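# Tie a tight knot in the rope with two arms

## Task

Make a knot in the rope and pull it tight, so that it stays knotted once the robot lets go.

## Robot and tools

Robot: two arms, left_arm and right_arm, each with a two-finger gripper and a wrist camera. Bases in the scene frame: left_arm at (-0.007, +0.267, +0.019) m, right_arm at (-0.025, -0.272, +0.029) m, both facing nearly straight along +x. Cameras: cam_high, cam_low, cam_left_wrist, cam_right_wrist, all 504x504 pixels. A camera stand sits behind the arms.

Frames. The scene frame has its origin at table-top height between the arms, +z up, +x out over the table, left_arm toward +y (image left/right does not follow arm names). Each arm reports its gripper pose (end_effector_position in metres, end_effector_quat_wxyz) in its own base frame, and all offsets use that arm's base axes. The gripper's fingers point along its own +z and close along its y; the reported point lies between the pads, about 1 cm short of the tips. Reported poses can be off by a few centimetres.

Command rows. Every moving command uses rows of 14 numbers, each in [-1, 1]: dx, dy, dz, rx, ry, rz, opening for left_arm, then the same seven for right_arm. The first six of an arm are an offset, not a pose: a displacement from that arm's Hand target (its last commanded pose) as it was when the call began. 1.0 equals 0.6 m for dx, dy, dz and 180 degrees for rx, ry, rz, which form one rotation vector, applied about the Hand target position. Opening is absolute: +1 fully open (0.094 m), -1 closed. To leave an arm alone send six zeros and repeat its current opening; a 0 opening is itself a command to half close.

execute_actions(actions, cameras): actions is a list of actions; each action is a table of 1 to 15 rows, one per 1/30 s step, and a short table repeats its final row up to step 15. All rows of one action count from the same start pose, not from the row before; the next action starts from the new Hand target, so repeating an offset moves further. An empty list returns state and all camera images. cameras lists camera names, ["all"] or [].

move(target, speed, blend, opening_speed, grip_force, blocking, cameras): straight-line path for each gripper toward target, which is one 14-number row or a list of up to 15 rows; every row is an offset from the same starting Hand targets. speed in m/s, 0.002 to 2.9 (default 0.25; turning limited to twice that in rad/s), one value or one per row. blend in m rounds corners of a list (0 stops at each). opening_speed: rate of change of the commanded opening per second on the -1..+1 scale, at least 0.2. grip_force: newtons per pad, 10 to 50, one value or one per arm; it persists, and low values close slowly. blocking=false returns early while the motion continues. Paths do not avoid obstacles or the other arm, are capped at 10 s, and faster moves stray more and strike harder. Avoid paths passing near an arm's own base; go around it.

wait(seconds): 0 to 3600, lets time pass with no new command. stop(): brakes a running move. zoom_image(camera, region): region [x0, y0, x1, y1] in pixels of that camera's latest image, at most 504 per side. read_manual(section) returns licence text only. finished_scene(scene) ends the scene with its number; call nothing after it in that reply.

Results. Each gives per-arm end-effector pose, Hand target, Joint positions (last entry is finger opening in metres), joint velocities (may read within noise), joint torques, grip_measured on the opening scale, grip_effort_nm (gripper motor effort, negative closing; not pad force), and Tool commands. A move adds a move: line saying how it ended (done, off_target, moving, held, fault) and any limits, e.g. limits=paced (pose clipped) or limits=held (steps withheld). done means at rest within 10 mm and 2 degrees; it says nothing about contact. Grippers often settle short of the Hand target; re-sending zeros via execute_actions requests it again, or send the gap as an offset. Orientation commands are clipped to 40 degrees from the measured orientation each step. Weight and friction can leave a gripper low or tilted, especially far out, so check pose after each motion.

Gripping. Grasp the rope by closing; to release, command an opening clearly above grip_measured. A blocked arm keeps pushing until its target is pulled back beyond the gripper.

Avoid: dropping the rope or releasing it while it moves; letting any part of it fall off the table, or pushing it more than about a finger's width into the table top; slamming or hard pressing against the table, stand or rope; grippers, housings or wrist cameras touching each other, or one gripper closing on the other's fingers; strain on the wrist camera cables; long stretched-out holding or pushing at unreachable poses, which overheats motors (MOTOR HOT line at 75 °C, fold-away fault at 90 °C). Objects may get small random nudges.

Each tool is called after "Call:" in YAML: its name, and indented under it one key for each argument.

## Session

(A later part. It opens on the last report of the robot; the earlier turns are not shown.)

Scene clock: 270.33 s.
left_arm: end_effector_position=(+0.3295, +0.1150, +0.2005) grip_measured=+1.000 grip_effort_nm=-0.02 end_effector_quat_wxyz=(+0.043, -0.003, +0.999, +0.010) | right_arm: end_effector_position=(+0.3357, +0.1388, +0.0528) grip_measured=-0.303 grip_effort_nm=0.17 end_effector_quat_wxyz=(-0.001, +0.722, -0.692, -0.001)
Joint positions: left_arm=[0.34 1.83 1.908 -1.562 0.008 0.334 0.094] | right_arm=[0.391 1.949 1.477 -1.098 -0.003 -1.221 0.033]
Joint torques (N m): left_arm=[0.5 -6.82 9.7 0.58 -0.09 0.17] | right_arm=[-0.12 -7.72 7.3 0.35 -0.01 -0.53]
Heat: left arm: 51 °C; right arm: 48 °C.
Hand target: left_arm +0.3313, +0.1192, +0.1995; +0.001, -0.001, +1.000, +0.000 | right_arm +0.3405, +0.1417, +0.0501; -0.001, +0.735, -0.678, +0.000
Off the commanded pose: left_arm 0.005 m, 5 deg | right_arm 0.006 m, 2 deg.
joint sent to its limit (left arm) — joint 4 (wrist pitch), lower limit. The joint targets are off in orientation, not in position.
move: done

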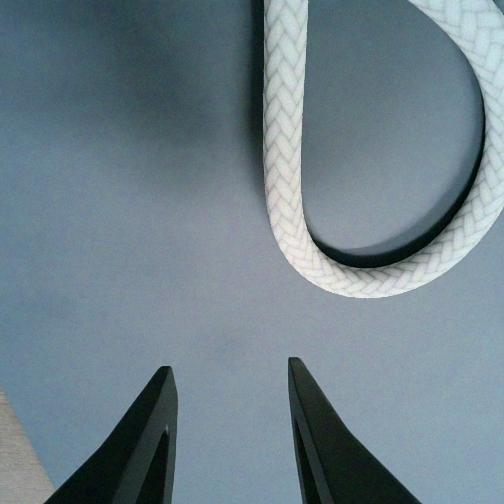

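Call:
move:
  target:
    - [0,0,0,0,0,0,1,0.024,0.034,-0.0,0,0,0.01,-0.3]
    - [0,0,0,0,0,0,1,0.024,0.034,-0.115,0,0,0.01,-0.3]
    - [0,0,0,0,0,0,1,0.024,0.034,-0.115,0,0,0.01,-0.95]
    - [0,0,0,0,0,0,1,-0.02,0.04,0.06,0,0,-0.05,-0.95]
    - [0,0,0,0,0,0,1,-0.15,0.18,0.07,0,0,-0.2,-0.95]
    - [0,0,0,0,0,0,1,-0.1,0.329,0.03,0,0,-0.333,-0.95]
  blend: [0,0,0,0.03,0.03,0]
  cameras: ["cam_right_wrist","cam_high","cam_low"]

Scene clock: 289.57 s.
left_arm: end_effector_position=(+0.3295, +0.1150, +0.2005) grip_measured=+1.000 grip_effort_nm=-0.01 end_effector_quat_wxyz=(+0.043, -0.003, +0.999, +0.010) | right_arm: end_effector_position=(+0.2808, +0.3380, +0.0738) grip_measured=-0.805 grip_effort_nm=-1.02 end_effector_quat_wxyz=(+0.008, -0.301, +0.954, +0.006)
Joint positions: left_arm=[0.34 1.83 1.908 -1.562 0.008 0.334 0.094] | right_arm=[0.877 2.231 1.99 -1.309 -0.002 0.266 0.009]
Joint torques (N m): left_arm=[0.51 -6.82 9.72 0.57 -0.1 0.18] | right_arm=[-0.1 -9.78 7.6 0.26 0.11 -0.02]
Heat: left arm: 52 °C; right arm: 48 °C.
Hand target: left_arm +0.3313, +0.1192, +0.1995; +0.001, -0.001, +1.000, +0.000 | right_arm +0.2805, +0.3391, +0.0680; +0.001, -0.298, +0.955, +0.000
Off the commanded pose: left_arm 0.005 m, 5 deg | right_arm 0.006 m, 1 deg.
joint sent to its limit (left arm) — joint 4 (wrist pitch), lower limit. The joint targets are off in orientation, not in position.
move: done; target 3's new opening was sent with right_arm's hand 0.012 m and 2 deg from that target
Images, in order (width x height): cam_high 504x504, cam_low 504x504, cam_right_wrist 504x504.

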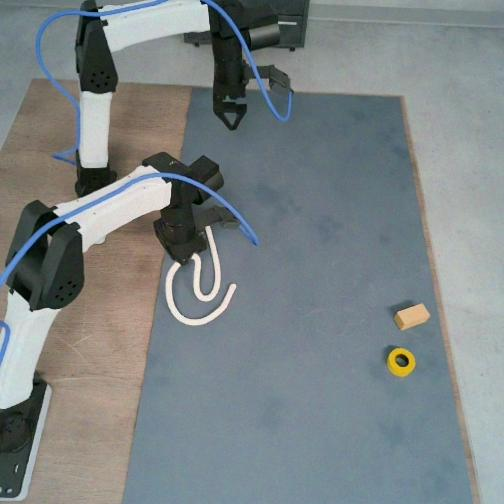

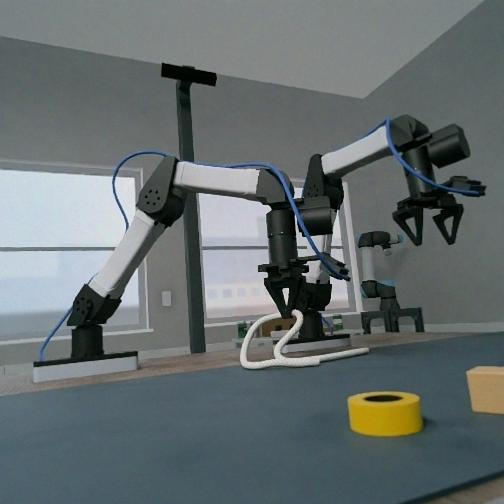

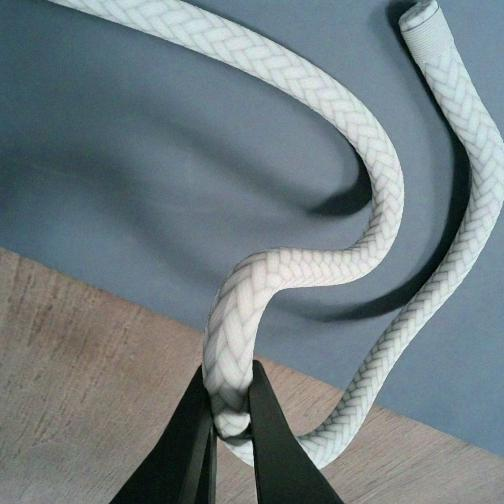

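Call:
move:
  target:
    - [0,0,0,0,0,0,1,0,0,-0.147,0,0,0,-0.95]
    - [0,0,0,0,0,0,1,0,0,-0.147,0,0,0,-0.4]
    - [0,0,0,0,0,0,1,0,0.0,0.02,0,0,0,-0.4]
    - [0,0,0,0,0,0,1,0.131,-0.11,-0.02,0,0,0.14,-0.3]
  cameras: ["cam_right_wrist","cam_high","cam_left_wrist"]

Call:
zoom_image:
  camera: "cam_high"
  region: [130, 180, 330, 380]

Scene clock: 316.00 s.
left_arm: end_effector_position=(+0.3295, +0.1150, +0.2005) grip_measured=+1.000 grip_effort_nm=-0.01 end_effector_quat_wxyz=(+0.043, -0.003, +0.999, +0.010) | right_arm: end_effector_position=(+0.3559, +0.2699, +0.0637) grip_measured=-0.303 grip_effort_nm=0.17 end_effector_quat_wxyz=(+0.003, -0.497, +0.868, -0.004)
Joint positions: left_arm=[0.34 1.83 1.908 -1.562 0.008 0.334 0.094] | right_arm=[0.653 2.285 2.04 -1.32 0.009 -0.387 0.033]
Joint torques (N m): left_arm=[0.5 -6.83 9.72 0.58 -0.09 0.16] | right_arm=[-0.62 -10.06 7.15 0.48 -0.08 -0.22]
Heat: left arm: 52 °C; right arm: 51 °C.
Hand target: left_arm +0.3313, +0.1192, +0.1995; +0.001, -0.001, +1.000, +0.000 | right_arm +0.3591, +0.2731, +0.0561; +0.001, -0.499, +0.867, +0.000
Off the commanded pose: left_arm 0.005 m, 5 deg | right_arm 0.009 m, 1 deg.
joint sent to its limit (left arm) — joint 4 (wrist pitch), lower limit. The joint targets are off in orientation, not in position.
move: done; target 2's new opening was sent with right_arm's hand 0.015 m and 1 deg from that target
Images, in order (width x height): cam_high 504x504, cam_left_wrist 504x504, cam_right_wrist 504x504.

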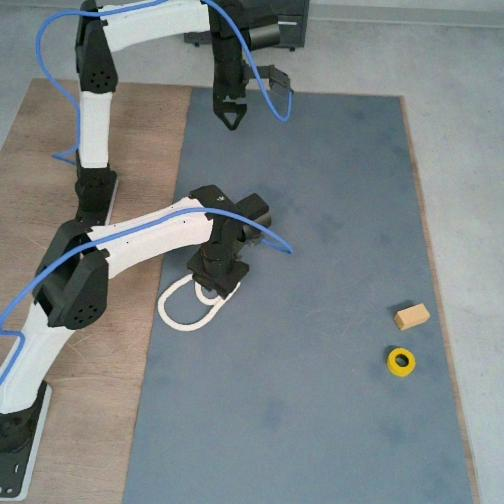

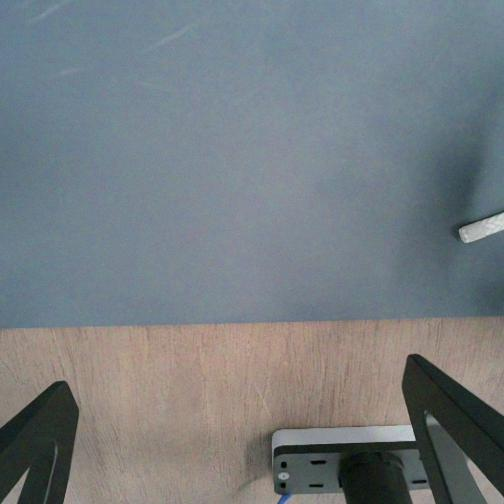

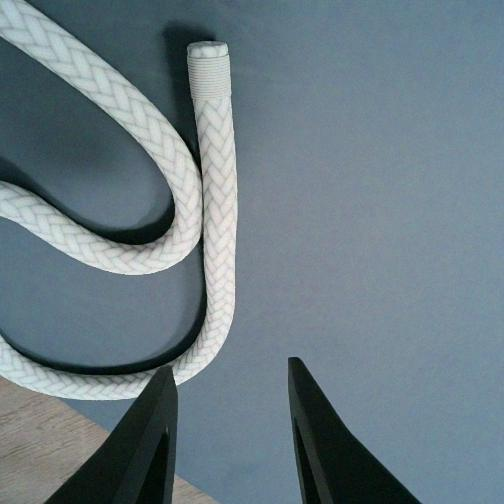

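Scaled by 2.520.

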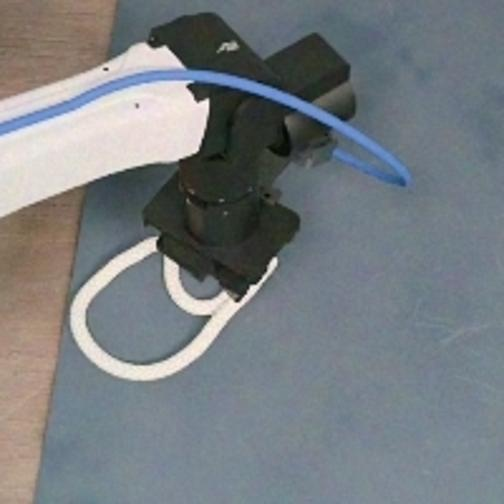

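Call:
move:
  target:
    - [0,0,0,0,0,0,1,-0.029,-0.0185,0,0,0,0,-0.35]
    - [0,0,0,0,0,0,1,-0.029,-0.0185,-0.122,0,0,0,-0.35]
    - [0,0,0,0,0,0,1,-0.029,-0.0185,-0.122,0,0,0,-0.95]
    - [0,0,0,0,0,0,1,-0.0,-0.05,0.03,0,0,0,-0.95]
    - [0,0,0,0,0,0,1,0.09,-0.08,0.05,0,0,0,-0.95]
  blend: [0,0,0,0.02,0]
  cameras: ["cam_right_wrist","cam_high"]

Call:
zoom_image:
  camera: "cam_high"
  region: [130, 180, 330, 380]

Scene clock: 333.53 s.
left_arm: end_effector_position=(+0.3295, +0.1150, +0.2005) grip_measured=+1.000 grip_effort_nm=-0.01 end_effector_quat_wxyz=(+0.043, -0.003, +0.999, +0.010) | right_arm: end_effector_position=(+0.4157, +0.2225, +0.0936) grip_measured=-0.807 grip_effort_nm=-1.01 end_effector_quat_wxyz=(+0.014, -0.493, +0.870, -0.005)
Joint positions: left_arm=[0.34 1.83 1.908 -1.562 0.008 0.334 0.094] | right_arm=[0.495 2.419 2.392 -1.516 0.009 -0.537 0.009]
Joint torques (N m): left_arm=[0.51 -6.84 9.68 0.58 -0.1 0.17] | right_arm=[0.01 -10.73 7.39 0.24 -0.09 -0.23]
Heat: left arm: 52 °C; right arm: 52 °C.
Hand target: left_arm +0.3313, +0.1192, +0.1995; +0.001, -0.001, +1.000, +0.000 | right_arm +0.4131, +0.2251, +0.0860; +0.001, -0.499, +0.867, +0.000
Off the commanded pose: left_arm 0.005 m, 5 deg | right_arm 0.008 m, 2 deg.
joint sent to its limit (left arm) — joint 4 (wrist pitch), lower limit. The joint targets are off in orientation, not in position.
move: done; target 3's new opening was sent with right_arm's hand 0.013 m and 1 deg from that target
Images, in order (width x height): cam_high 504x504, cam_right_wrist 504x504.

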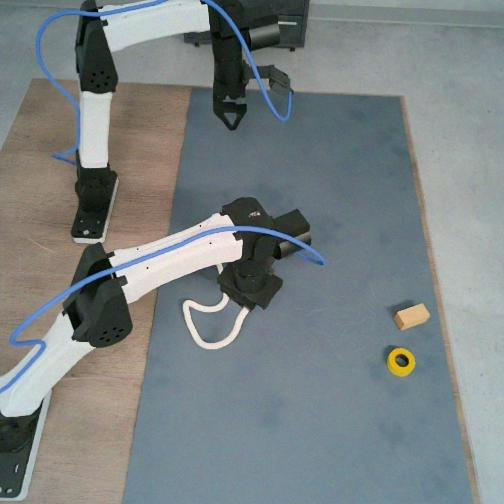

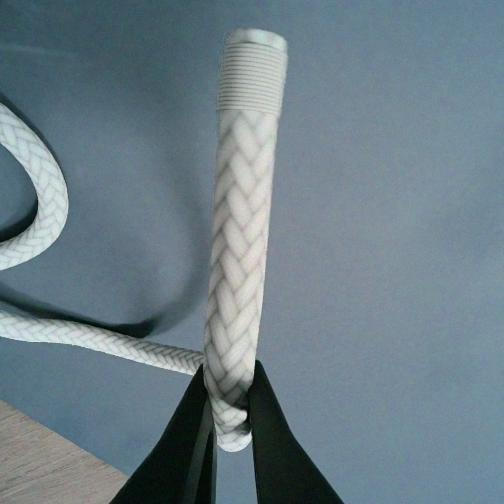

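Scaled by 2.520.

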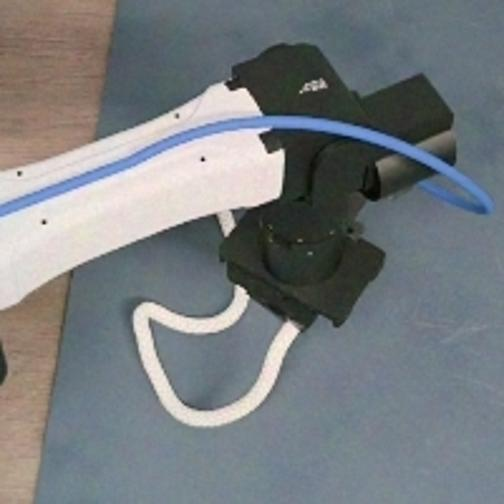

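Call:
move:
  target:
    - [0,0,0,0,0,0,1,0.02,-0.05,0,0,0,0.2,-0.95]
    - [0,0,0,0,0,0,1,0.02,-0.05,-0.17,0,0,0.2,-0.95]
    - [0,0,0,0,0,0,1,0.02,-0.05,-0.17,0,0,0.2,-0.4]
    - [0,0,0,0,0,0,1,0.02,-0.05,0.05,0,0,0.2,-0.4]
    - [0,0,0,0,0,0,1,-0.05,-0.3,0.15,0,0,-0.3,-0.3]
    - [0,0,0,0,0,0,1,-0.1,-0.5,0.15,0,0,-0.77,-0.3]
  blend: [0,0,0,0.02,0.05,0]
  cameras: ["cam_high"]

Call:
zoom_image:
  camera: "cam_high"
  region: [130, 180, 330, 380]

Scene clock: 368.93 s.
left_arm: end_effector_position=(+0.3295, +0.1150, +0.2005) grip_measured=+1.000 grip_effort_nm=-0.01 end_effector_quat_wxyz=(+0.043, -0.003, +0.999, +0.010) | right_arm: end_effector_position=(+0.3790, +0.0026, +0.1690) grip_measured=-0.303 grip_effort_nm=0.17 end_effector_quat_wxyz=(+0.016, +0.209, +0.978, -0.002)
Joint positions: left_arm=[0.34 1.83 1.908 -1.562 0.008 0.334 0.094] | right_arm=[0.012 1.988 1.996 -1.549 0.011 0.432 0.033]
Joint torques (N m): left_arm=[0.5 -6.82 9.7 0.58 -0.11 0.17] | right_arm=[-0.94 -12.16 4.96 0.29 0.06 -0.03]
Heat: left arm: 52 °C; right arm: 52 °C.
Hand target: left_arm +0.3313, +0.1192, +0.1995; +0.001, -0.001, +1.000, +0.000 | right_arm +0.3721, +0.0013, +0.1757; +0.017, +0.217, +0.976, +0.001 (not the last commanded pose)
Off the commanded pose: left_arm 0.005 m, 5 deg | right_arm 0.082 m, 55 deg.
joint sent to its limit (left arm) — joint 4 (wrist pitch), lower limit. The joint targets are off in orientation, not in position.
joint at its limit (right arm) — joint 4 (wrist pitch), lower limit.
move: off_target (right_arm; path cut at 10 s); path passed 5 of 6 targets; blend cut to 0 m at target 5; target 3's new opening was sent with right_arm's hand 0.012 m and 3 deg from that target; target 5's new opening was sent with right_arm's hand 0.010 m and 3 deg from that target

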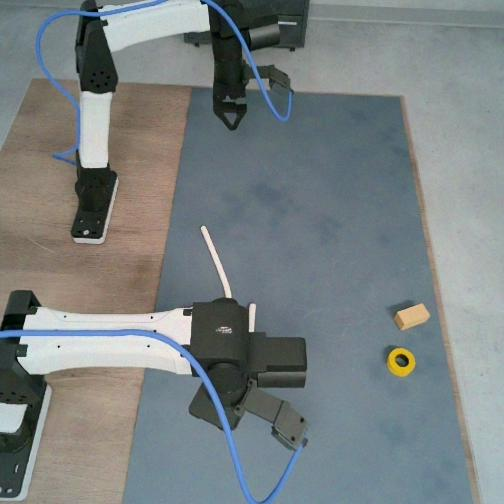

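Scaled by 2.520.

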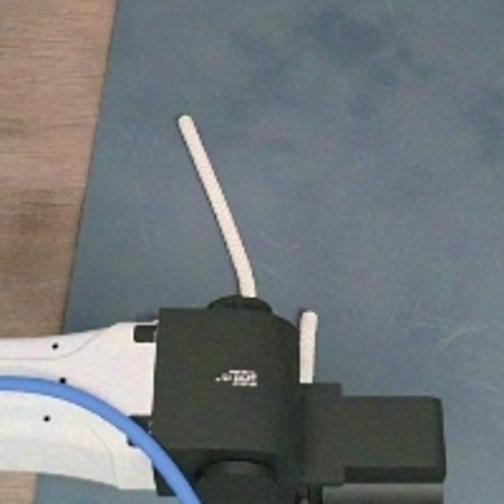

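Call:
move:
  target: [0,0,0,0,0,0,1,-0.12,-0.28,0.03,0,0,-0.3,-0.3]
  cameras: ["cam_high"]

Call:
zoom_image:
  camera: "cam_high"
  region: [130, 200, 330, 400]

Scene clock: 375.30 s.
left_arm: end_effector_position=(+0.3295, +0.1150, +0.2005) grip_measured=+1.000 grip_effort_nm=-0.01 end_effector_quat_wxyz=(+0.043, -0.003, +0.999, +0.010) | right_arm: end_effector_position=(+0.3061, -0.1666, +0.1861) grip_measured=-0.303 grip_effort_nm=0.17 end_effector_quat_wxyz=(+0.025, +0.629, +0.777, -0.002)
Joint positions: left_arm=[0.34 1.83 1.908 -1.562 0.008 0.334 0.094] | right_arm=[-0.492 1.851 1.878 -1.549 0.013 0.869 0.033]
Joint torques (N m): left_arm=[0.49 -6.79 9.69 0.57 -0.1 0.17] | right_arm=[-0.9 -10.59 5.75 0.29 0.22 0.01]
Heat: left arm: 52 °C; right arm: 53 °C.
Hand target: left_arm +0.3313, +0.1192, +0.1995; +0.001, -0.001, +1.000, +0.000 | right_arm +0.3001, -0.1668, +0.1936; +0.015, +0.636, +0.771, -0.007
Off the commanded pose: left_arm 0.005 m, 5 deg | right_arm 0.010 m, 2 deg.
joint sent to its limit (left arm) — joint 4 (wrist pitch), lower limit. The joint targets are off in orientation, not in position.
joint sent to its limit (right arm) — joint 4 (wrist pitch), lower limit. The joint targets still meet the commanded pose.
move: done

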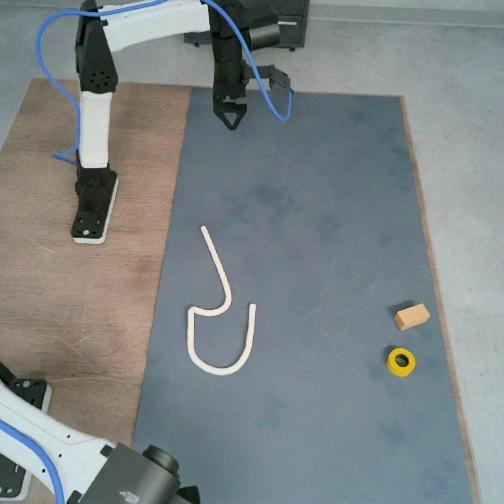

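Scaled by 2.520.

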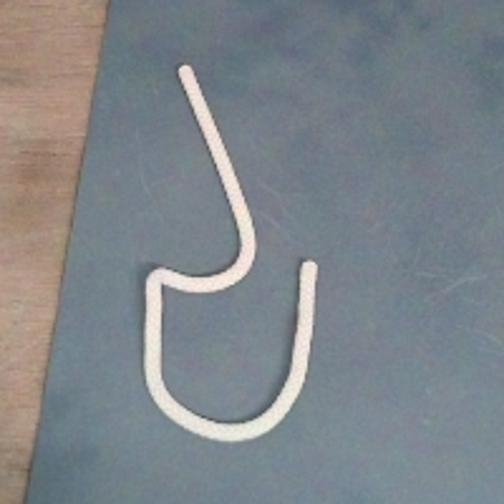

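Call:
move:
  target: [-0.065,-0.657,-0.216,0,0,-0.055,-0.3,0,0,0,0,0,0,-0.3]
  cameras: ["cam_left_wrist"]

Scene clock: 386.40 s.
left_arm: end_effector_position=(+0.2908, -0.2728, +0.0738) grip_measured=-0.297 grip_effort_nm=-0.14 end_effector_quat_wxyz=(+0.006, +0.089, +0.996, -0.005) | right_arm: end_effector_position=(+0.3061, -0.1666, +0.1861) grip_measured=-0.303 grip_effort_nm=0.17 end_effector_quat_wxyz=(+0.025, +0.629, +0.777, -0.002)
Joint positions: left_arm=[-0.753 2.059 1.721 -1.217 0.001 -0.574 0.033] | right_arm=[-0.492 1.851 1.878 -1.549 0.013 0.87 0.033]
Joint torques (N m): left_arm=[-0.38 -8.65 10.02 0.41 -0.13 -0.02] | right_arm=[-0.91 -10.61 5.75 0.29 0.23 0]
Heat: left arm: 52 °C; right arm: 53 °C.
Hand target: left_arm +0.2923, -0.2751, +0.0700; +0.001, +0.086, +0.996, +0.000 | right_arm +0.3001, -0.1668, +0.1936; +0.015, +0.636, +0.771, -0.007
Off the commanded pose: left_arm 0.005 m, 1 deg | right_arm 0.010 m, 2 deg.
joint sent to its limit (right arm) — joint 4 (wrist pitch), lower limit. The joint targets still meet the commanded pose.
move: done

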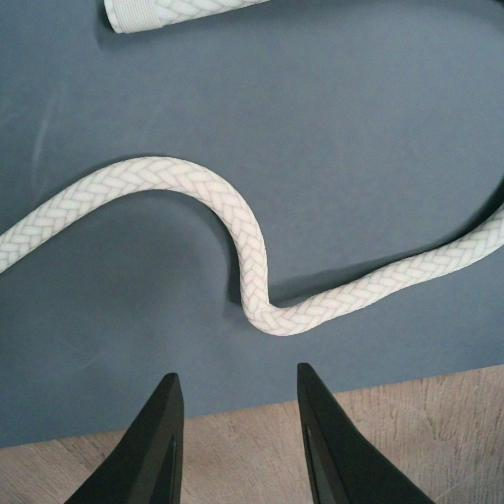

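Call:
move:
  target:
    - [-0.024,-0.006,0,0,0,0,-0.3,0,0,0,0,0,0,-0.3]
    - [-0.024,-0.006,-0.137,0,0,0,-0.3,0,0,0,0,0,0,-0.3]
    - [-0.024,-0.006,-0.137,0,0,0,-0.95,0,0,0,0,0,0,-0.3]
    - [-0.03,0.03,0.03,0,0,0,-0.95,0,0,0,0,0,0,-0.3]
    - [-0.109,0.213,0.07,0,0,0.4,-0.95,0,0,0,0,0,0,-0.3]
  blend: [0,0,0,0.03,0]
  cameras: ["cam_high","cam_left_wrist","cam_low"]

Call:
zoom_image:
  camera: "cam_high"
  region: [130, 200, 330, 400]

Scene clock: 397.77 s.
left_arm: end_effector_position=(+0.2320, -0.1556, +0.1106) grip_measured=-0.824 grip_effort_nm=-1.04 end_effector_quat_wxyz=(-0.001, -0.476, +0.879, -0.009) | right_arm: end_effector_position=(+0.3061, -0.1666, +0.1861) grip_measured=-0.303 grip_effort_nm=0.17 end_effector_quat_wxyz=(+0.025, +0.629, +0.777, -0.002)
Joint positions: left_arm=[-0.584 1.587 1.272 -1.241 0.011 -1.576 0.008] | right_arm=[-0.492 1.851 1.878 -1.549 0.013 0.87 0.033]
Joint torques (N m): left_arm=[0.66 -8.09 6.32 0.2 -0.23 -0.71] | right_arm=[-0.91 -10.61 5.76 0.29 0.22 0]
Heat: left arm: 51 °C; right arm: 53 °C.
Hand target: left_arm +0.2270, -0.1473, +0.1120; +0.001, -0.516, +0.856, +0.001 | right_arm +0.3001, -0.1668, +0.1936; +0.015, +0.636, +0.771, -0.007
Off the commanded pose: left_arm 0.010 m, 5 deg | right_arm 0.010 m, 2 deg.
joint sent to its limit (right arm) — joint 4 (wrist pitch), lower limit. The joint targets still meet the commanded pose.
move: off_target (left_arm); target 3's new opening was sent with left_arm's hand 0.012 m and 1 deg from that target
Images, in order (width x height): cam_high 504x504, cam_low 504x504, cam_left_wrist 504x504.

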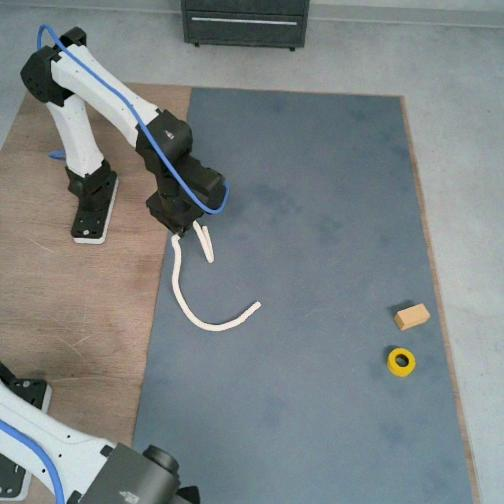

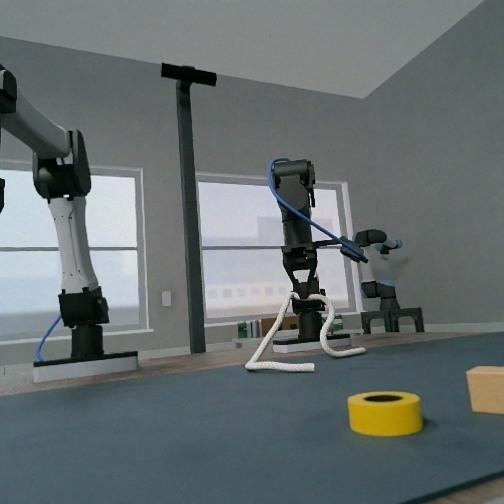

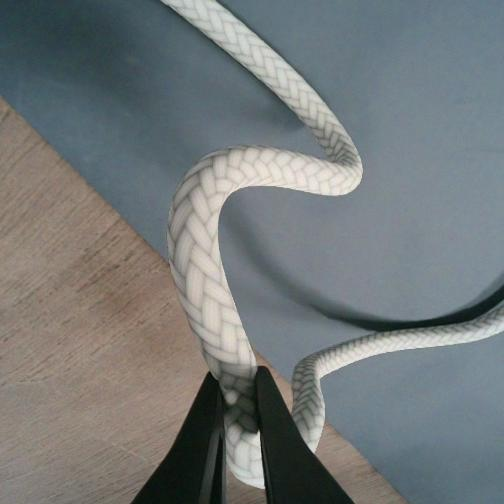

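Scaled by 2.520.

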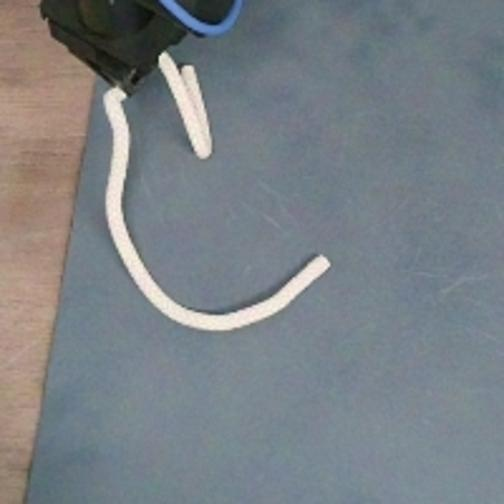

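Call:
move:
  target:
    - [0,0,0,0,0,0,-0.95,0.08,0.2,-0.05,0,0,0.2,-0.3]
    - [0,0,0,0,0,0,-0.95,0.1215,0.643,-0.231,0,0,0.63,-0.3]
  blend: [0.05,0]
  cameras: ["cam_right_wrist"]

Scene clock: 415.50 s.
left_arm: end_effector_position=(+0.2319, -0.1557, +0.1106) grip_measured=-0.824 grip_effort_nm=-1.04 end_effector_quat_wxyz=(-0.002, -0.476, +0.879, -0.009) | right_arm: end_effector_position=(+0.3707, +0.2152, +0.0602) grip_measured=-0.303 grip_effort_nm=0.17 end_effector_quat_wxyz=(+0.019, -0.291, +0.956, +0.005)
Joint positions: left_arm=[-0.584 1.587 1.272 -1.241 0.012 -1.576 0.008] | right_arm=[0.525 2.166 1.83 -1.196 -0.002 -0.066 0.033]
Joint torques (N m): left_arm=[0.64 -8.1 6.31 0.2 -0.25 -0.7] | right_arm=[-0.25 -9.37 7.57 0.48 -0.05 -0.21]
Heat: left arm: 50 °C; right arm: 53 °C.
Hand target: left_arm +0.2270, -0.1473, +0.1120; +0.001, -0.516, +0.856, +0.001 | right_arm +0.3731, +0.2191, +0.0551; +0.015, -0.296, +0.955, +0.009
Off the commanded pose: left_arm 0.010 m, 5 deg | right_arm 0.007 m, 1 deg.
move: done

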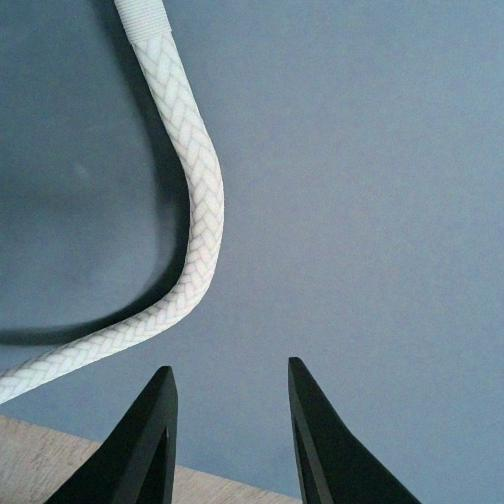

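Call:
move:
  target:
    - [0,0,0,0,0,0,-0.95,-0.014,0.021,-0.122,0,0,0,-0.3]
    - [0,0,0,0,0,0,-0.95,-0.014,0.021,-0.122,0,0,0,-0.95]
    - [0,0,0,0,0,0,-0.95,0.02,0.03,-0.05,0,0,0.2,-0.95]
    - [0,0,0,0,0,0,-0.95,0.02,0.03,-0.05,0,0,0.39,-0.95]
    - [0,0,0,0,0,0,-0.95,0.02,0.03,-0.115,0,0,0.39,-0.95]
    - [0,0,0,0,0,0,-0.95,0.02,0.03,-0.115,0,0,0.39,-0.3]
  blend: [0,0,0.02,0,0,0]

Call:
move:
  target:
    - [0,0,0,0,0,0,-0.95,0,0,0.12,0,0,0,-0.3]
    - [0,0,0,0,0,0,-0.95,0,0,0.12,0,0,-0.5,-0.3]
    - [0,0,0,0,0,0,-0.95,0,0,0.12,0,0,-0.97,-0.3]
  speed: 0.5
  blend: [0.02,0.05,0]
  cameras: ["cam_right_wrist","cam_high"]

Scene clock: 447.33 s.
left_arm: end_effector_position=(+0.2319, -0.1557, +0.1106) grip_measured=-0.824 grip_effort_nm=-1.04 end_effector_quat_wxyz=(-0.002, -0.476, +0.879, -0.009) | right_arm: end_effector_position=(+0.3873, +0.2406, -0.0033) grip_measured=-0.304 grip_effort_nm=0.17 end_effector_quat_wxyz=(-0.017, +0.780, -0.626, -0.005)
Joint positions: left_arm=[-0.584 1.587 1.272 -1.241 0.012 -1.576 0.008] | right_arm=[0.548 2.34 1.866 -1.069 -0.021 -1.242 0.033]
Joint torques (N m): left_arm=[0.66 -8.16 6.32 0.18 -0.26 -0.7] | right_arm=[-1.28 -10.77 5.39 0.38 -0.19 -0.63]
Heat: left arm: 48 °C; right arm: 50 °C.
Hand target: left_arm +0.2270, -0.1473, +0.1120; +0.001, -0.516, +0.856, +0.001 | right_arm +0.3851, +0.2371, -0.0139; -0.007, +0.791, -0.612, -0.015
Off the commanded pose: left_arm 0.010 m, 5 deg | right_arm 0.011 m, 3 deg.
move: off_target (right_arm); target 2's new opening was sent with right_arm's hand 0.012 m and 1 deg from that target; target 6's new opening was sent with right_arm's hand 0.011 m and 3 deg from that target

Scene clock: 451.73 s.
left_arm: end_effector_position=(+0.2319, -0.1557, +0.1106) grip_measured=-0.824 grip_effort_nm=-1.04 end_effector_quat_wxyz=(-0.002, -0.476, +0.879, -0.009) | right_arm: end_effector_position=(+0.3855, +0.2366, +0.0558) grip_measured=-0.303 grip_effort_nm=0.17 end_effector_quat_wxyz=(+0.011, +0.570, +0.821, -0.001)
Joint positions: left_arm=[-0.584 1.587 1.272 -1.241 0.012 -1.576 0.008] | right_arm=[0.558 2.312 2.054 -1.306 0.021 1.772 0.033]
Joint torques (N m): left_arm=[0.64 -8.1 6.34 0.2 -0.26 -0.71] | right_arm=[0.18 -11.9 7.38 0.02 0.31 0.03]
Heat: left arm: 47 °C; right arm: 51 °C.
Hand target: left_arm +0.2270, -0.1473, +0.1120; +0.001, -0.516, +0.856, +0.001 | right_arm +0.3851, +0.2371, +0.0581; +0.016, +0.574, +0.819, -0.006
Off the commanded pose: left_arm 0.010 m, 5 deg | right_arm 0.002 m, 1 deg.
move: done
Images, in order (width x height): cam_high 504x504, cam_right_wrist 504x504.

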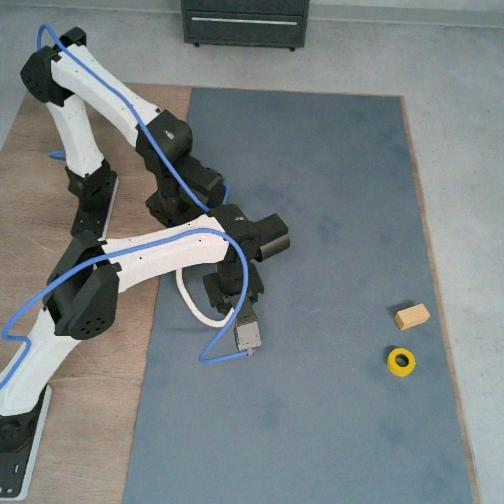

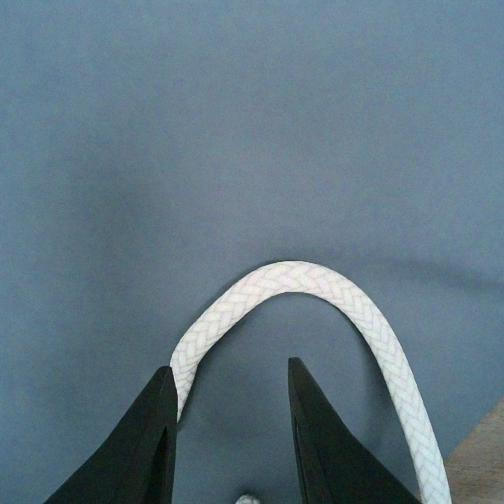

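Call:
move:
  target: [0,0,0,0,0,0,-0.95,-0.015,0.158,0,0,0,0.083,-0.3]
  cameras: ["cam_right_wrist","cam_left_wrist","cam_high"]

Scene clock: 458.77 s.
left_arm: end_effector_position=(+0.2319, -0.1557, +0.1106) grip_measured=-0.824 grip_effort_nm=-1.04 end_effector_quat_wxyz=(-0.002, -0.476, +0.879, -0.009) | right_arm: end_effector_position=(+0.3858, +0.2425, +0.0602) grip_measured=-0.303 grip_effort_nm=0.17 end_effector_quat_wxyz=(+0.014, +0.566, +0.824, +0.005)
Joint positions: left_arm=[-0.584 1.587 1.272 -1.241 0.012 -1.576 0.008] | right_arm=[0.569 2.313 2.074 -1.311 0.021 1.772 0.033]
Joint torques (N m): left_arm=[0.64 -8.09 6.32 0.21 -0.26 -0.71] | right_arm=[-0.94 -12.53 5.08 0.27 0.15 -0.13]
Heat: left arm: 47 °C; right arm: 52 °C.
Hand target: left_arm +0.2270, -0.1473, +0.1120; +0.001, -0.516, +0.856, +0.001 | right_arm +0.3851, +0.2391, +0.0580; +0.012, +0.568, +0.823, +0.001 (not the last commanded pose)
Off the commanded pose: left_arm 0.010 m, 5 deg | right_arm 0.090 m, 14 deg.
move: held (right_arm; a check stopped the path); limits=held
pose unreachable (right arm): on one or more control steps of this call, first in action 0 (counted from 0), this arm could not follow its commanded pose, so it was not sent that pose on those steps. It may still have moved: this result reports where it is.
cause: moving toward the commanded pose would bring a part of the arm too close to another arm (this arm's wrist (the part past joint 4) and the left arm's wrist (the part past joint 4), 29 mm apart when this arm was first held).
Images, in order (width x height): cam_high 504x504, cam_left_wrist 504x504, cam_right_wrist 504x504.

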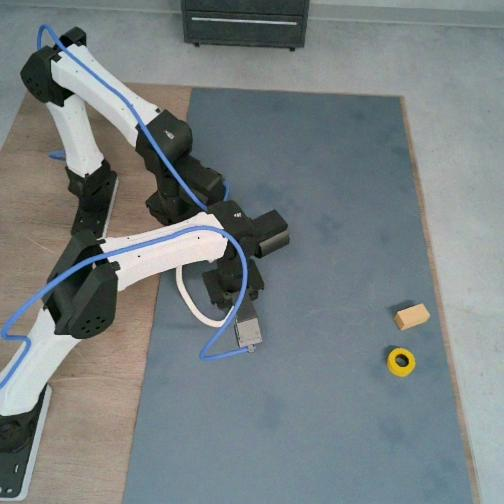

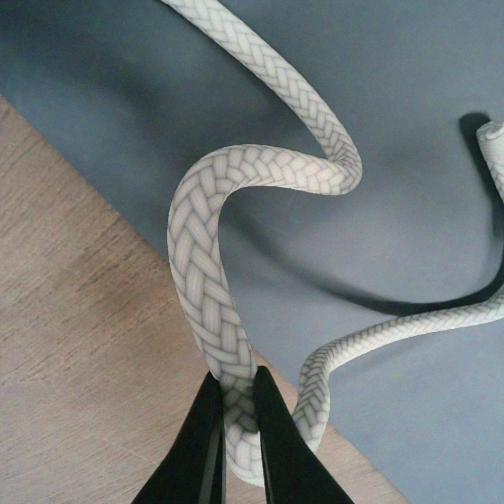

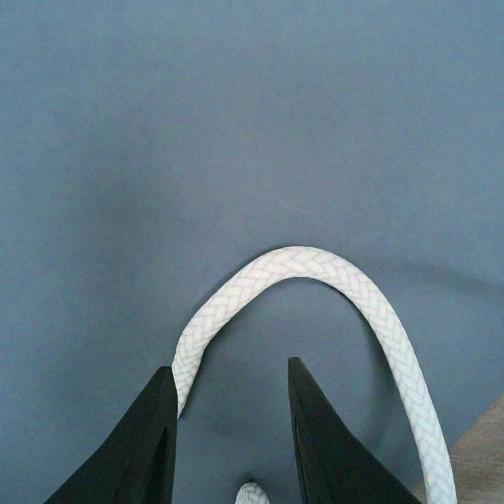

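Call:
move:
  target: [0,0,0.03,-0.111,-0.193,0,-0.95,0,0,0,0,0,0,-0.3]

Call:
move:
  target: [0,0,0,0,0,0,-0.95,-0.015,0.158,0,0.05,-0.07,0.083,-0.3]
  cameras: ["cam_right_wrist","cam_left_wrist","cam_high"]

Scene clock: 479.80 s.
left_arm: end_effector_position=(+0.2286, -0.1483, +0.1329) grip_measured=-0.824 grip_effort_nm=-1.04 end_effector_quat_wxyz=(+0.165, -0.482, +0.807, -0.299) | right_arm: end_effector_position=(+0.3858, +0.2425, +0.0602) grip_measured=-0.303 grip_effort_nm=0.17 end_effector_quat_wxyz=(+0.014, +0.566, +0.824, +0.005)
Joint positions: left_arm=[-0.609 0.925 0.68 -0.629 -0.052 -1.667 0.008] | right_arm=[0.569 2.313 2.074 -1.311 0.021 1.772 0.033]
Joint torques (N m): left_arm=[-0.76 -2.65 7.5 1.91 -0.24 0.02] | right_arm=[-0.98 -12.53 5.08 0.28 0.15 -0.13]
Heat: left arm: 47 °C; right arm: 54 °C.
Hand target: left_arm +0.2269, -0.1473, +0.1300; +0.167, -0.485, +0.805, -0.299 | right_arm +0.3851, +0.2391, +0.0580; +0.012, +0.568, +0.823, +0.001
Off the commanded pose: left_arm 0.004 m, 1 deg | right_arm 0.004 m, 1 deg.
move: done

Scene clock: 481.57 s.
left_arm: end_effector_position=(+0.2288, -0.1483, +0.1331) grip_measured=-0.824 grip_effort_nm=-1.04 end_effector_quat_wxyz=(+0.166, -0.482, +0.807, -0.300) | right_arm: end_effector_position=(+0.3771, +0.3322, +0.0457) grip_measured=-0.303 grip_effort_nm=0.17 end_effector_quat_wxyz=(+0.054, +0.455, +0.881, +0.116)
Joint positions: left_arm=[-0.609 0.925 0.68 -0.628 -0.052 -1.667 0.008] | right_arm=[0.728 2.268 1.907 -0.955 0.017 1.68 0.033]
Joint velocities: left_arm=[-0.002 0.027 0.007 0.037 0.037 -0.154 0] | right_arm=[within noise]
Joint torques (N m): left_arm=[-0.79 -2.63 7.5 1.91 -0.24 0.02] | right_arm=[-0.14 -15.25 5.35 0.96 0.12 -0.18]
Heat: left arm: 47 °C; right arm: 54 °C.
Hand target: left_arm +0.2269, -0.1473, +0.1301; +0.167, -0.485, +0.804, -0.299 | right_arm +0.3762, +0.3339, +0.0580; +0.057, +0.453, +0.881, +0.129
Off the commanded pose: left_arm 0.004 m, 0 deg | right_arm 0.012 m, 2 deg.
move: off_target (right_arm)
Images, in order (width x height): cam_high 504x504, cam_left_wrist 504x504, cam_right_wrist 504x504.

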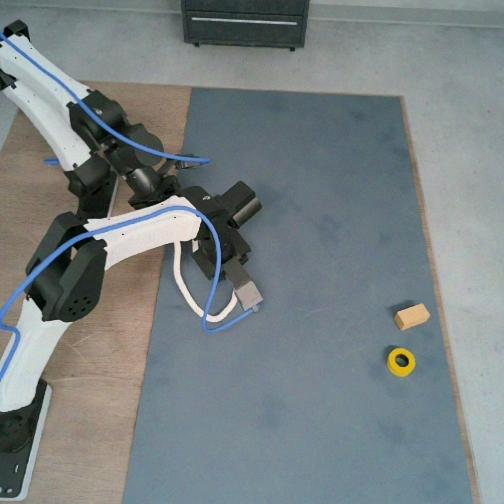

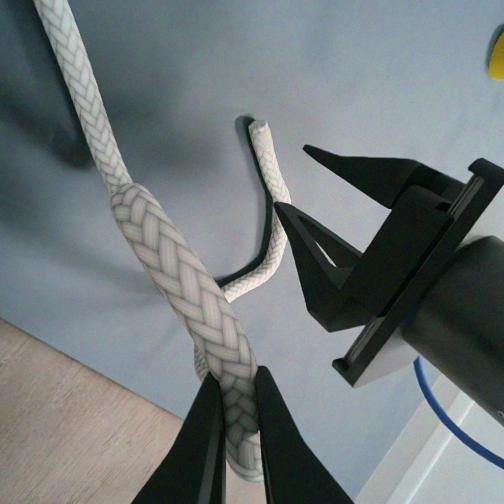

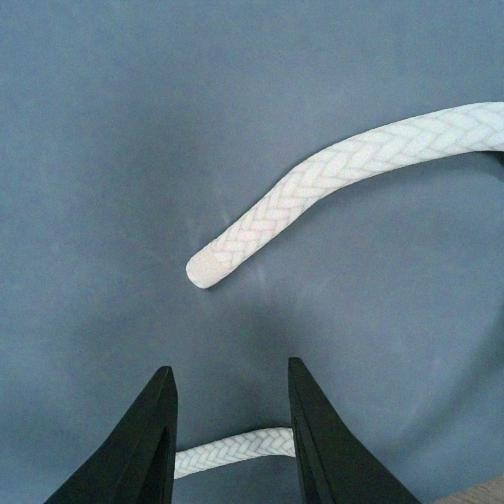

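Call:
move:
  target:
    - [0,0,0,0,0,0,-0.95,0.010,-0.087,0,0,0,-0.11,-0.15]
    - [0,0,0,0,0,0,-0.95,0.010,-0.087,-0.112,0,0,-0.11,-0.15]
    - [0,0,0,0,0,0,-0.95,0.010,-0.087,-0.112,0,0,-0.11,-0.95]
    - [0,0,0,0,0,0,-0.95,0.010,-0.087,0.02,0,0,-0.11,-0.95]
  cameras: ["cam_right_wrist","cam_left_wrist"]

Scene clock: 510.37 s.
left_arm: end_effector_position=(+0.2288, -0.1483, +0.1331) grip_measured=-0.824 grip_effort_nm=-1.04 end_effector_quat_wxyz=(+0.166, -0.482, +0.807, -0.300) | right_arm: end_effector_position=(+0.3792, +0.2823, +0.0591) grip_measured=-0.947 grip_effort_nm=-0.14 end_effector_quat_wxyz=(+0.075, +0.592, +0.795, +0.112)
Joint positions: left_arm=[-0.609 0.925 0.68 -0.628 -0.052 -1.667 0.008] | right_arm=[0.672 2.132 1.739 -0.921 0.087 1.94 0.002]
Joint torques (N m): left_arm=[-0.77 -2.65 7.49 1.91 -0.24 0.02] | right_arm=[-0.73 -12.34 8.1 0.63 0.25 -0.04]
Heat: left arm: 46 °C; right arm: 58 °C.
Hand target: left_arm +0.2269, -0.1473, +0.1300; +0.167, -0.485, +0.804, -0.299 | right_arm +0.3822, +0.2816, +0.0699; +0.078, +0.597, +0.790, +0.117
Off the commanded pose: left_arm 0.004 m, 0 deg | right_arm 0.011 m, 1 deg.
move: off_target (right_arm); target 3's new opening was sent with right_arm's hand 0.015 m and 2 deg from that target
Images, in order (width x height): cam_left_wrist 504x504, cam_right_wrist 504x504.

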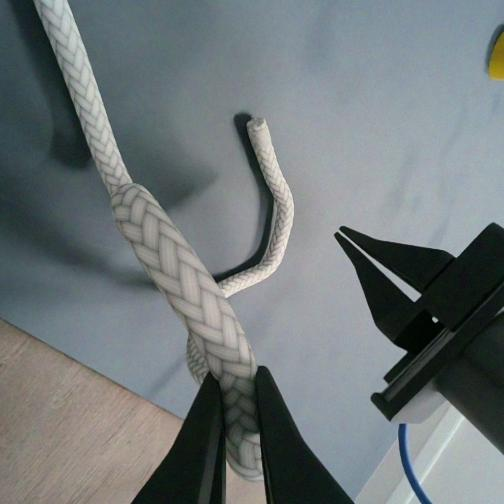

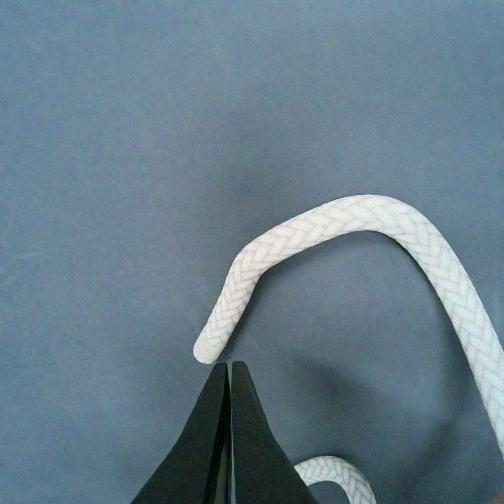

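Call:
move:
  target:
    - [0,0,0,0,0,0,-0.95,0.03,0.033,0,0,0,0,-0.2]
    - [0,0,0,0,0,0,-0.95,0.03,0.033,-0.145,0,0,0,-0.2]
    - [0,0,0,0,0,0,-0.95,0.03,0.033,-0.145,0,0,0,-0.95]
    - [0,0,0,0,0,0,-0.95,0.03,0.033,-0.03,0,0,0,-0.95]
  cameras: ["cam_right_wrist","cam_left_wrist"]

Scene clock: 520.87 s.
left_arm: end_effector_position=(+0.2288, -0.1483, +0.1331) grip_measured=-0.824 grip_effort_nm=-1.04 end_effector_quat_wxyz=(+0.166, -0.482, +0.807, -0.300) | right_arm: end_effector_position=(+0.4000, +0.2987, +0.0380) grip_measured=-0.815 grip_effort_nm=-1.02 end_effector_quat_wxyz=(+0.074, +0.596, +0.792, +0.109)
Joint positions: left_arm=[-0.609 0.925 0.68 -0.628 -0.052 -1.667 0.008] | right_arm=[0.672 2.263 1.867 -0.924 0.088 1.951 0.009]
Joint torques (N m): left_arm=[-0.76 -2.63 7.49 1.91 -0.23 0.02] | right_arm=[0.21 -14.04 7.82 0.61 0.27 -0.04]
Heat: left arm: 46 °C; right arm: 58 °C.
Hand target: left_arm +0.2269, -0.1473, +0.1300; +0.167, -0.485, +0.805, -0.299 | right_arm +0.4002, +0.3014, +0.0520; +0.078, +0.597, +0.790, +0.117
Off the commanded pose: left_arm 0.004 m, 0 deg | right_arm 0.014 m, 1 deg.
move: off_target (right_arm); target 3's new opening was sent with right_arm's hand 0.019 m and 2 deg from that target
Images, in order (width x height): cam_left_wrist 504x504, cam_right_wrist 504x504.

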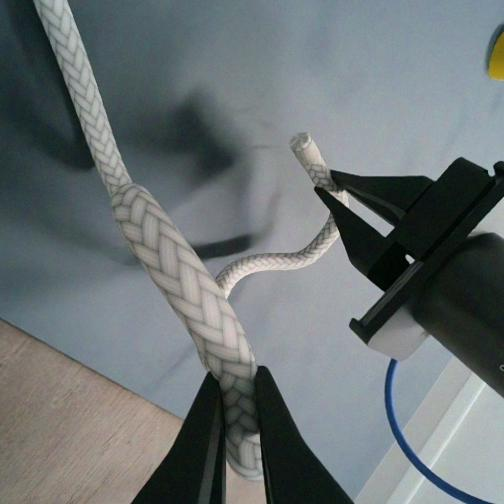

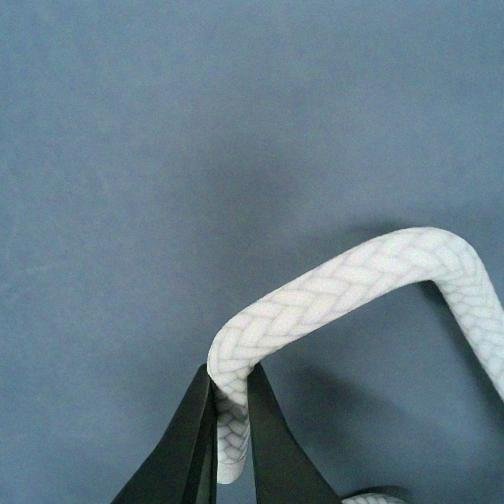

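Call:
move:
  target:
    - [-0.03,0.03,0.05,0,0,0,-0.95,-0.0,0.08,0.02,0,0,0.22,-0.95]
    - [-0.03,0.03,0.05,0,0,0,-0.95,-0.11,0.148,0.0,0,0,0.433,-0.95]
  speed: 0.15
  blend: [0.02,0]
  cameras: ["all"]

Scene clock: 543.47 s.
left_arm: end_effector_position=(+0.2081, -0.1292, +0.1499) grip_measured=-0.824 grip_effort_nm=-1.04 end_effector_quat_wxyz=(+0.165, -0.487, +0.807, -0.290) | right_arm: end_effector_position=(+0.3374, +0.3881, +0.0601) grip_measured=-0.815 grip_effort_nm=-1.02 end_effector_quat_wxyz=(-0.001, -0.029, +0.989, +0.146)
Joint positions: left_arm=[-0.591 0.818 0.724 -0.797 -0.05 -1.66 0.008] | right_arm=[0.784 2.383 2.159 -1.144 -0.213 0.748 0.009]
Joint torques (N m): left_arm=[0.66 -1.66 11.43 1.66 -0.08 0.18] | right_arm=[-0.02 -10.89 7.92 0.66 -0.13 -0.2]
Heat: left arm: 47 °C; right arm: 61 °C.
Hand target: left_arm +0.2089, -0.1293, +0.1599; +0.167, -0.485, +0.805, -0.299 | right_arm +0.3342, +0.3902, +0.0520; -0.013, -0.032, +0.990, +0.140
Off the commanded pose: left_arm 0.010 m, 1 deg | right_arm 0.009 m, 2 deg.
move: done

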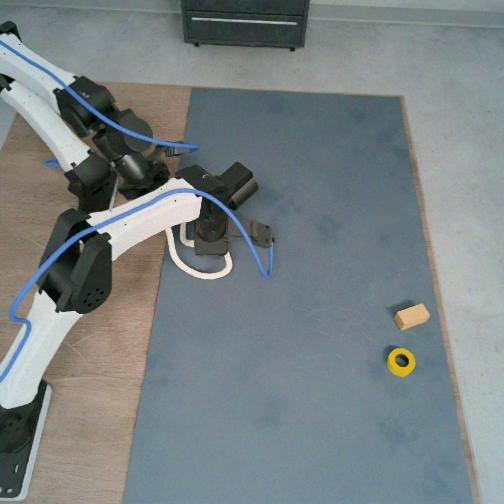

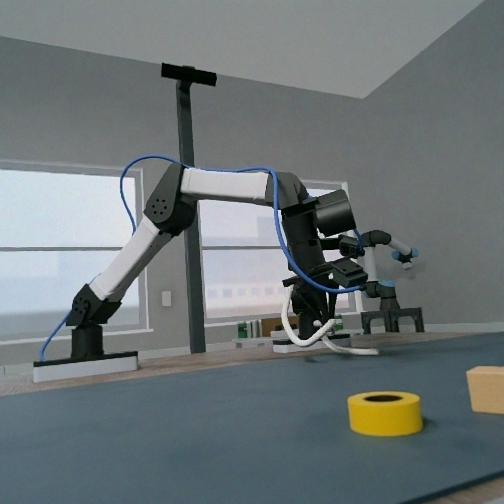

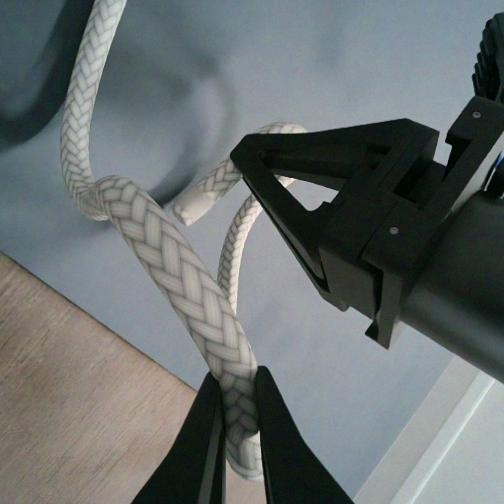

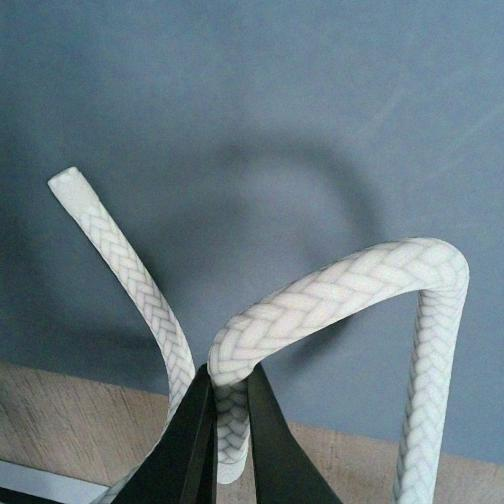

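Call:
move:
  target:
    - [-0.02,-0.01,-0.24,0,0,0,-0.95,0,0,0,0,0,0,-0.95]
    - [-0.02,-0.01,-0.24,0,0,0,-0.55,0,0,0,0,0,0,-0.95]
    - [-0.04,0.01,-0.1,0,0,0,-0.55,0,0,0,0,0,0,-0.95]
    - [-0.05,0.2,0.1,0,0,0,-0.55,0,0,0,0,0,0,-0.95]
  blend: [0,0,0.02,0]
  cameras: ["all"]

Scene clock: 562.40 s.
left_arm: end_effector_position=(+0.1785, -0.0094, +0.2140) grip_measured=-0.552 grip_effort_nm=0.12 end_effector_quat_wxyz=(+0.163, -0.489, +0.804, -0.296) | right_arm: end_effector_position=(+0.3372, +0.3880, +0.0601) grip_measured=-0.815 grip_effort_nm=-1.02 end_effector_quat_wxyz=(-0.001, -0.029, +0.989, +0.145)
Joint positions: left_arm=[0.506 0.814 1.029 -1.383 0.576 -0.707 0.021] | right_arm=[0.784 2.383 2.159 -1.145 -0.213 0.747 0.009]
Joint torques (N m): left_arm=[0.64 0.46 9.94 1.19 0.23 0.28] | right_arm=[0.02 -10.85 7.94 0.67 -0.13 -0.21]
Heat: left arm: 48 °C; right arm: 62 °C.
Hand target: left_arm +0.1789, -0.0093, +0.2200; +0.167, -0.485, +0.805, -0.299 | right_arm +0.3342, +0.3901, +0.0519; -0.013, -0.032, +0.990, +0.140
Off the commanded pose: left_arm 0.006 m, 1 deg | right_arm 0.009 m, 2 deg.
move: done

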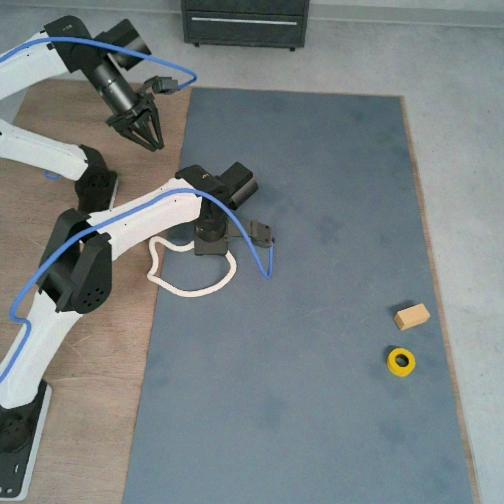

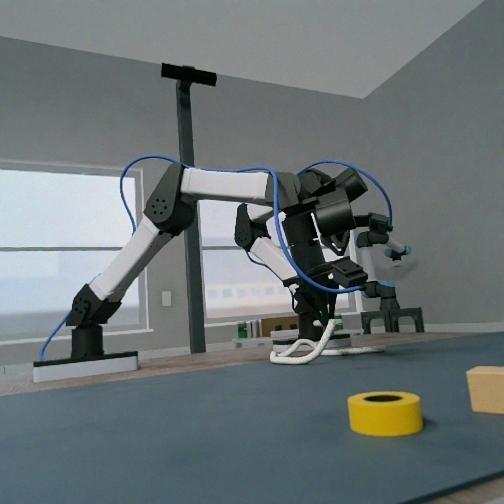

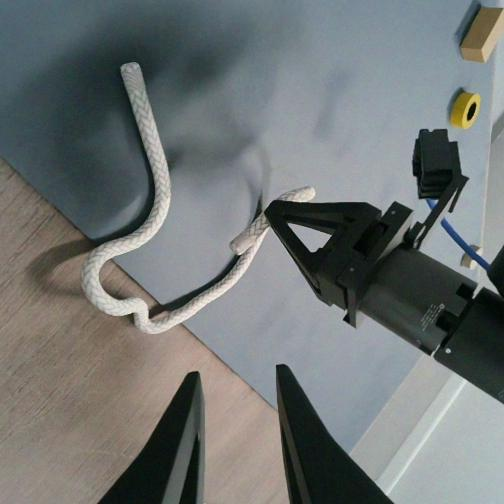

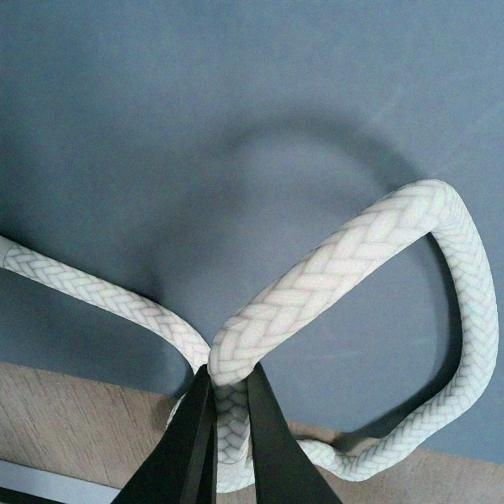

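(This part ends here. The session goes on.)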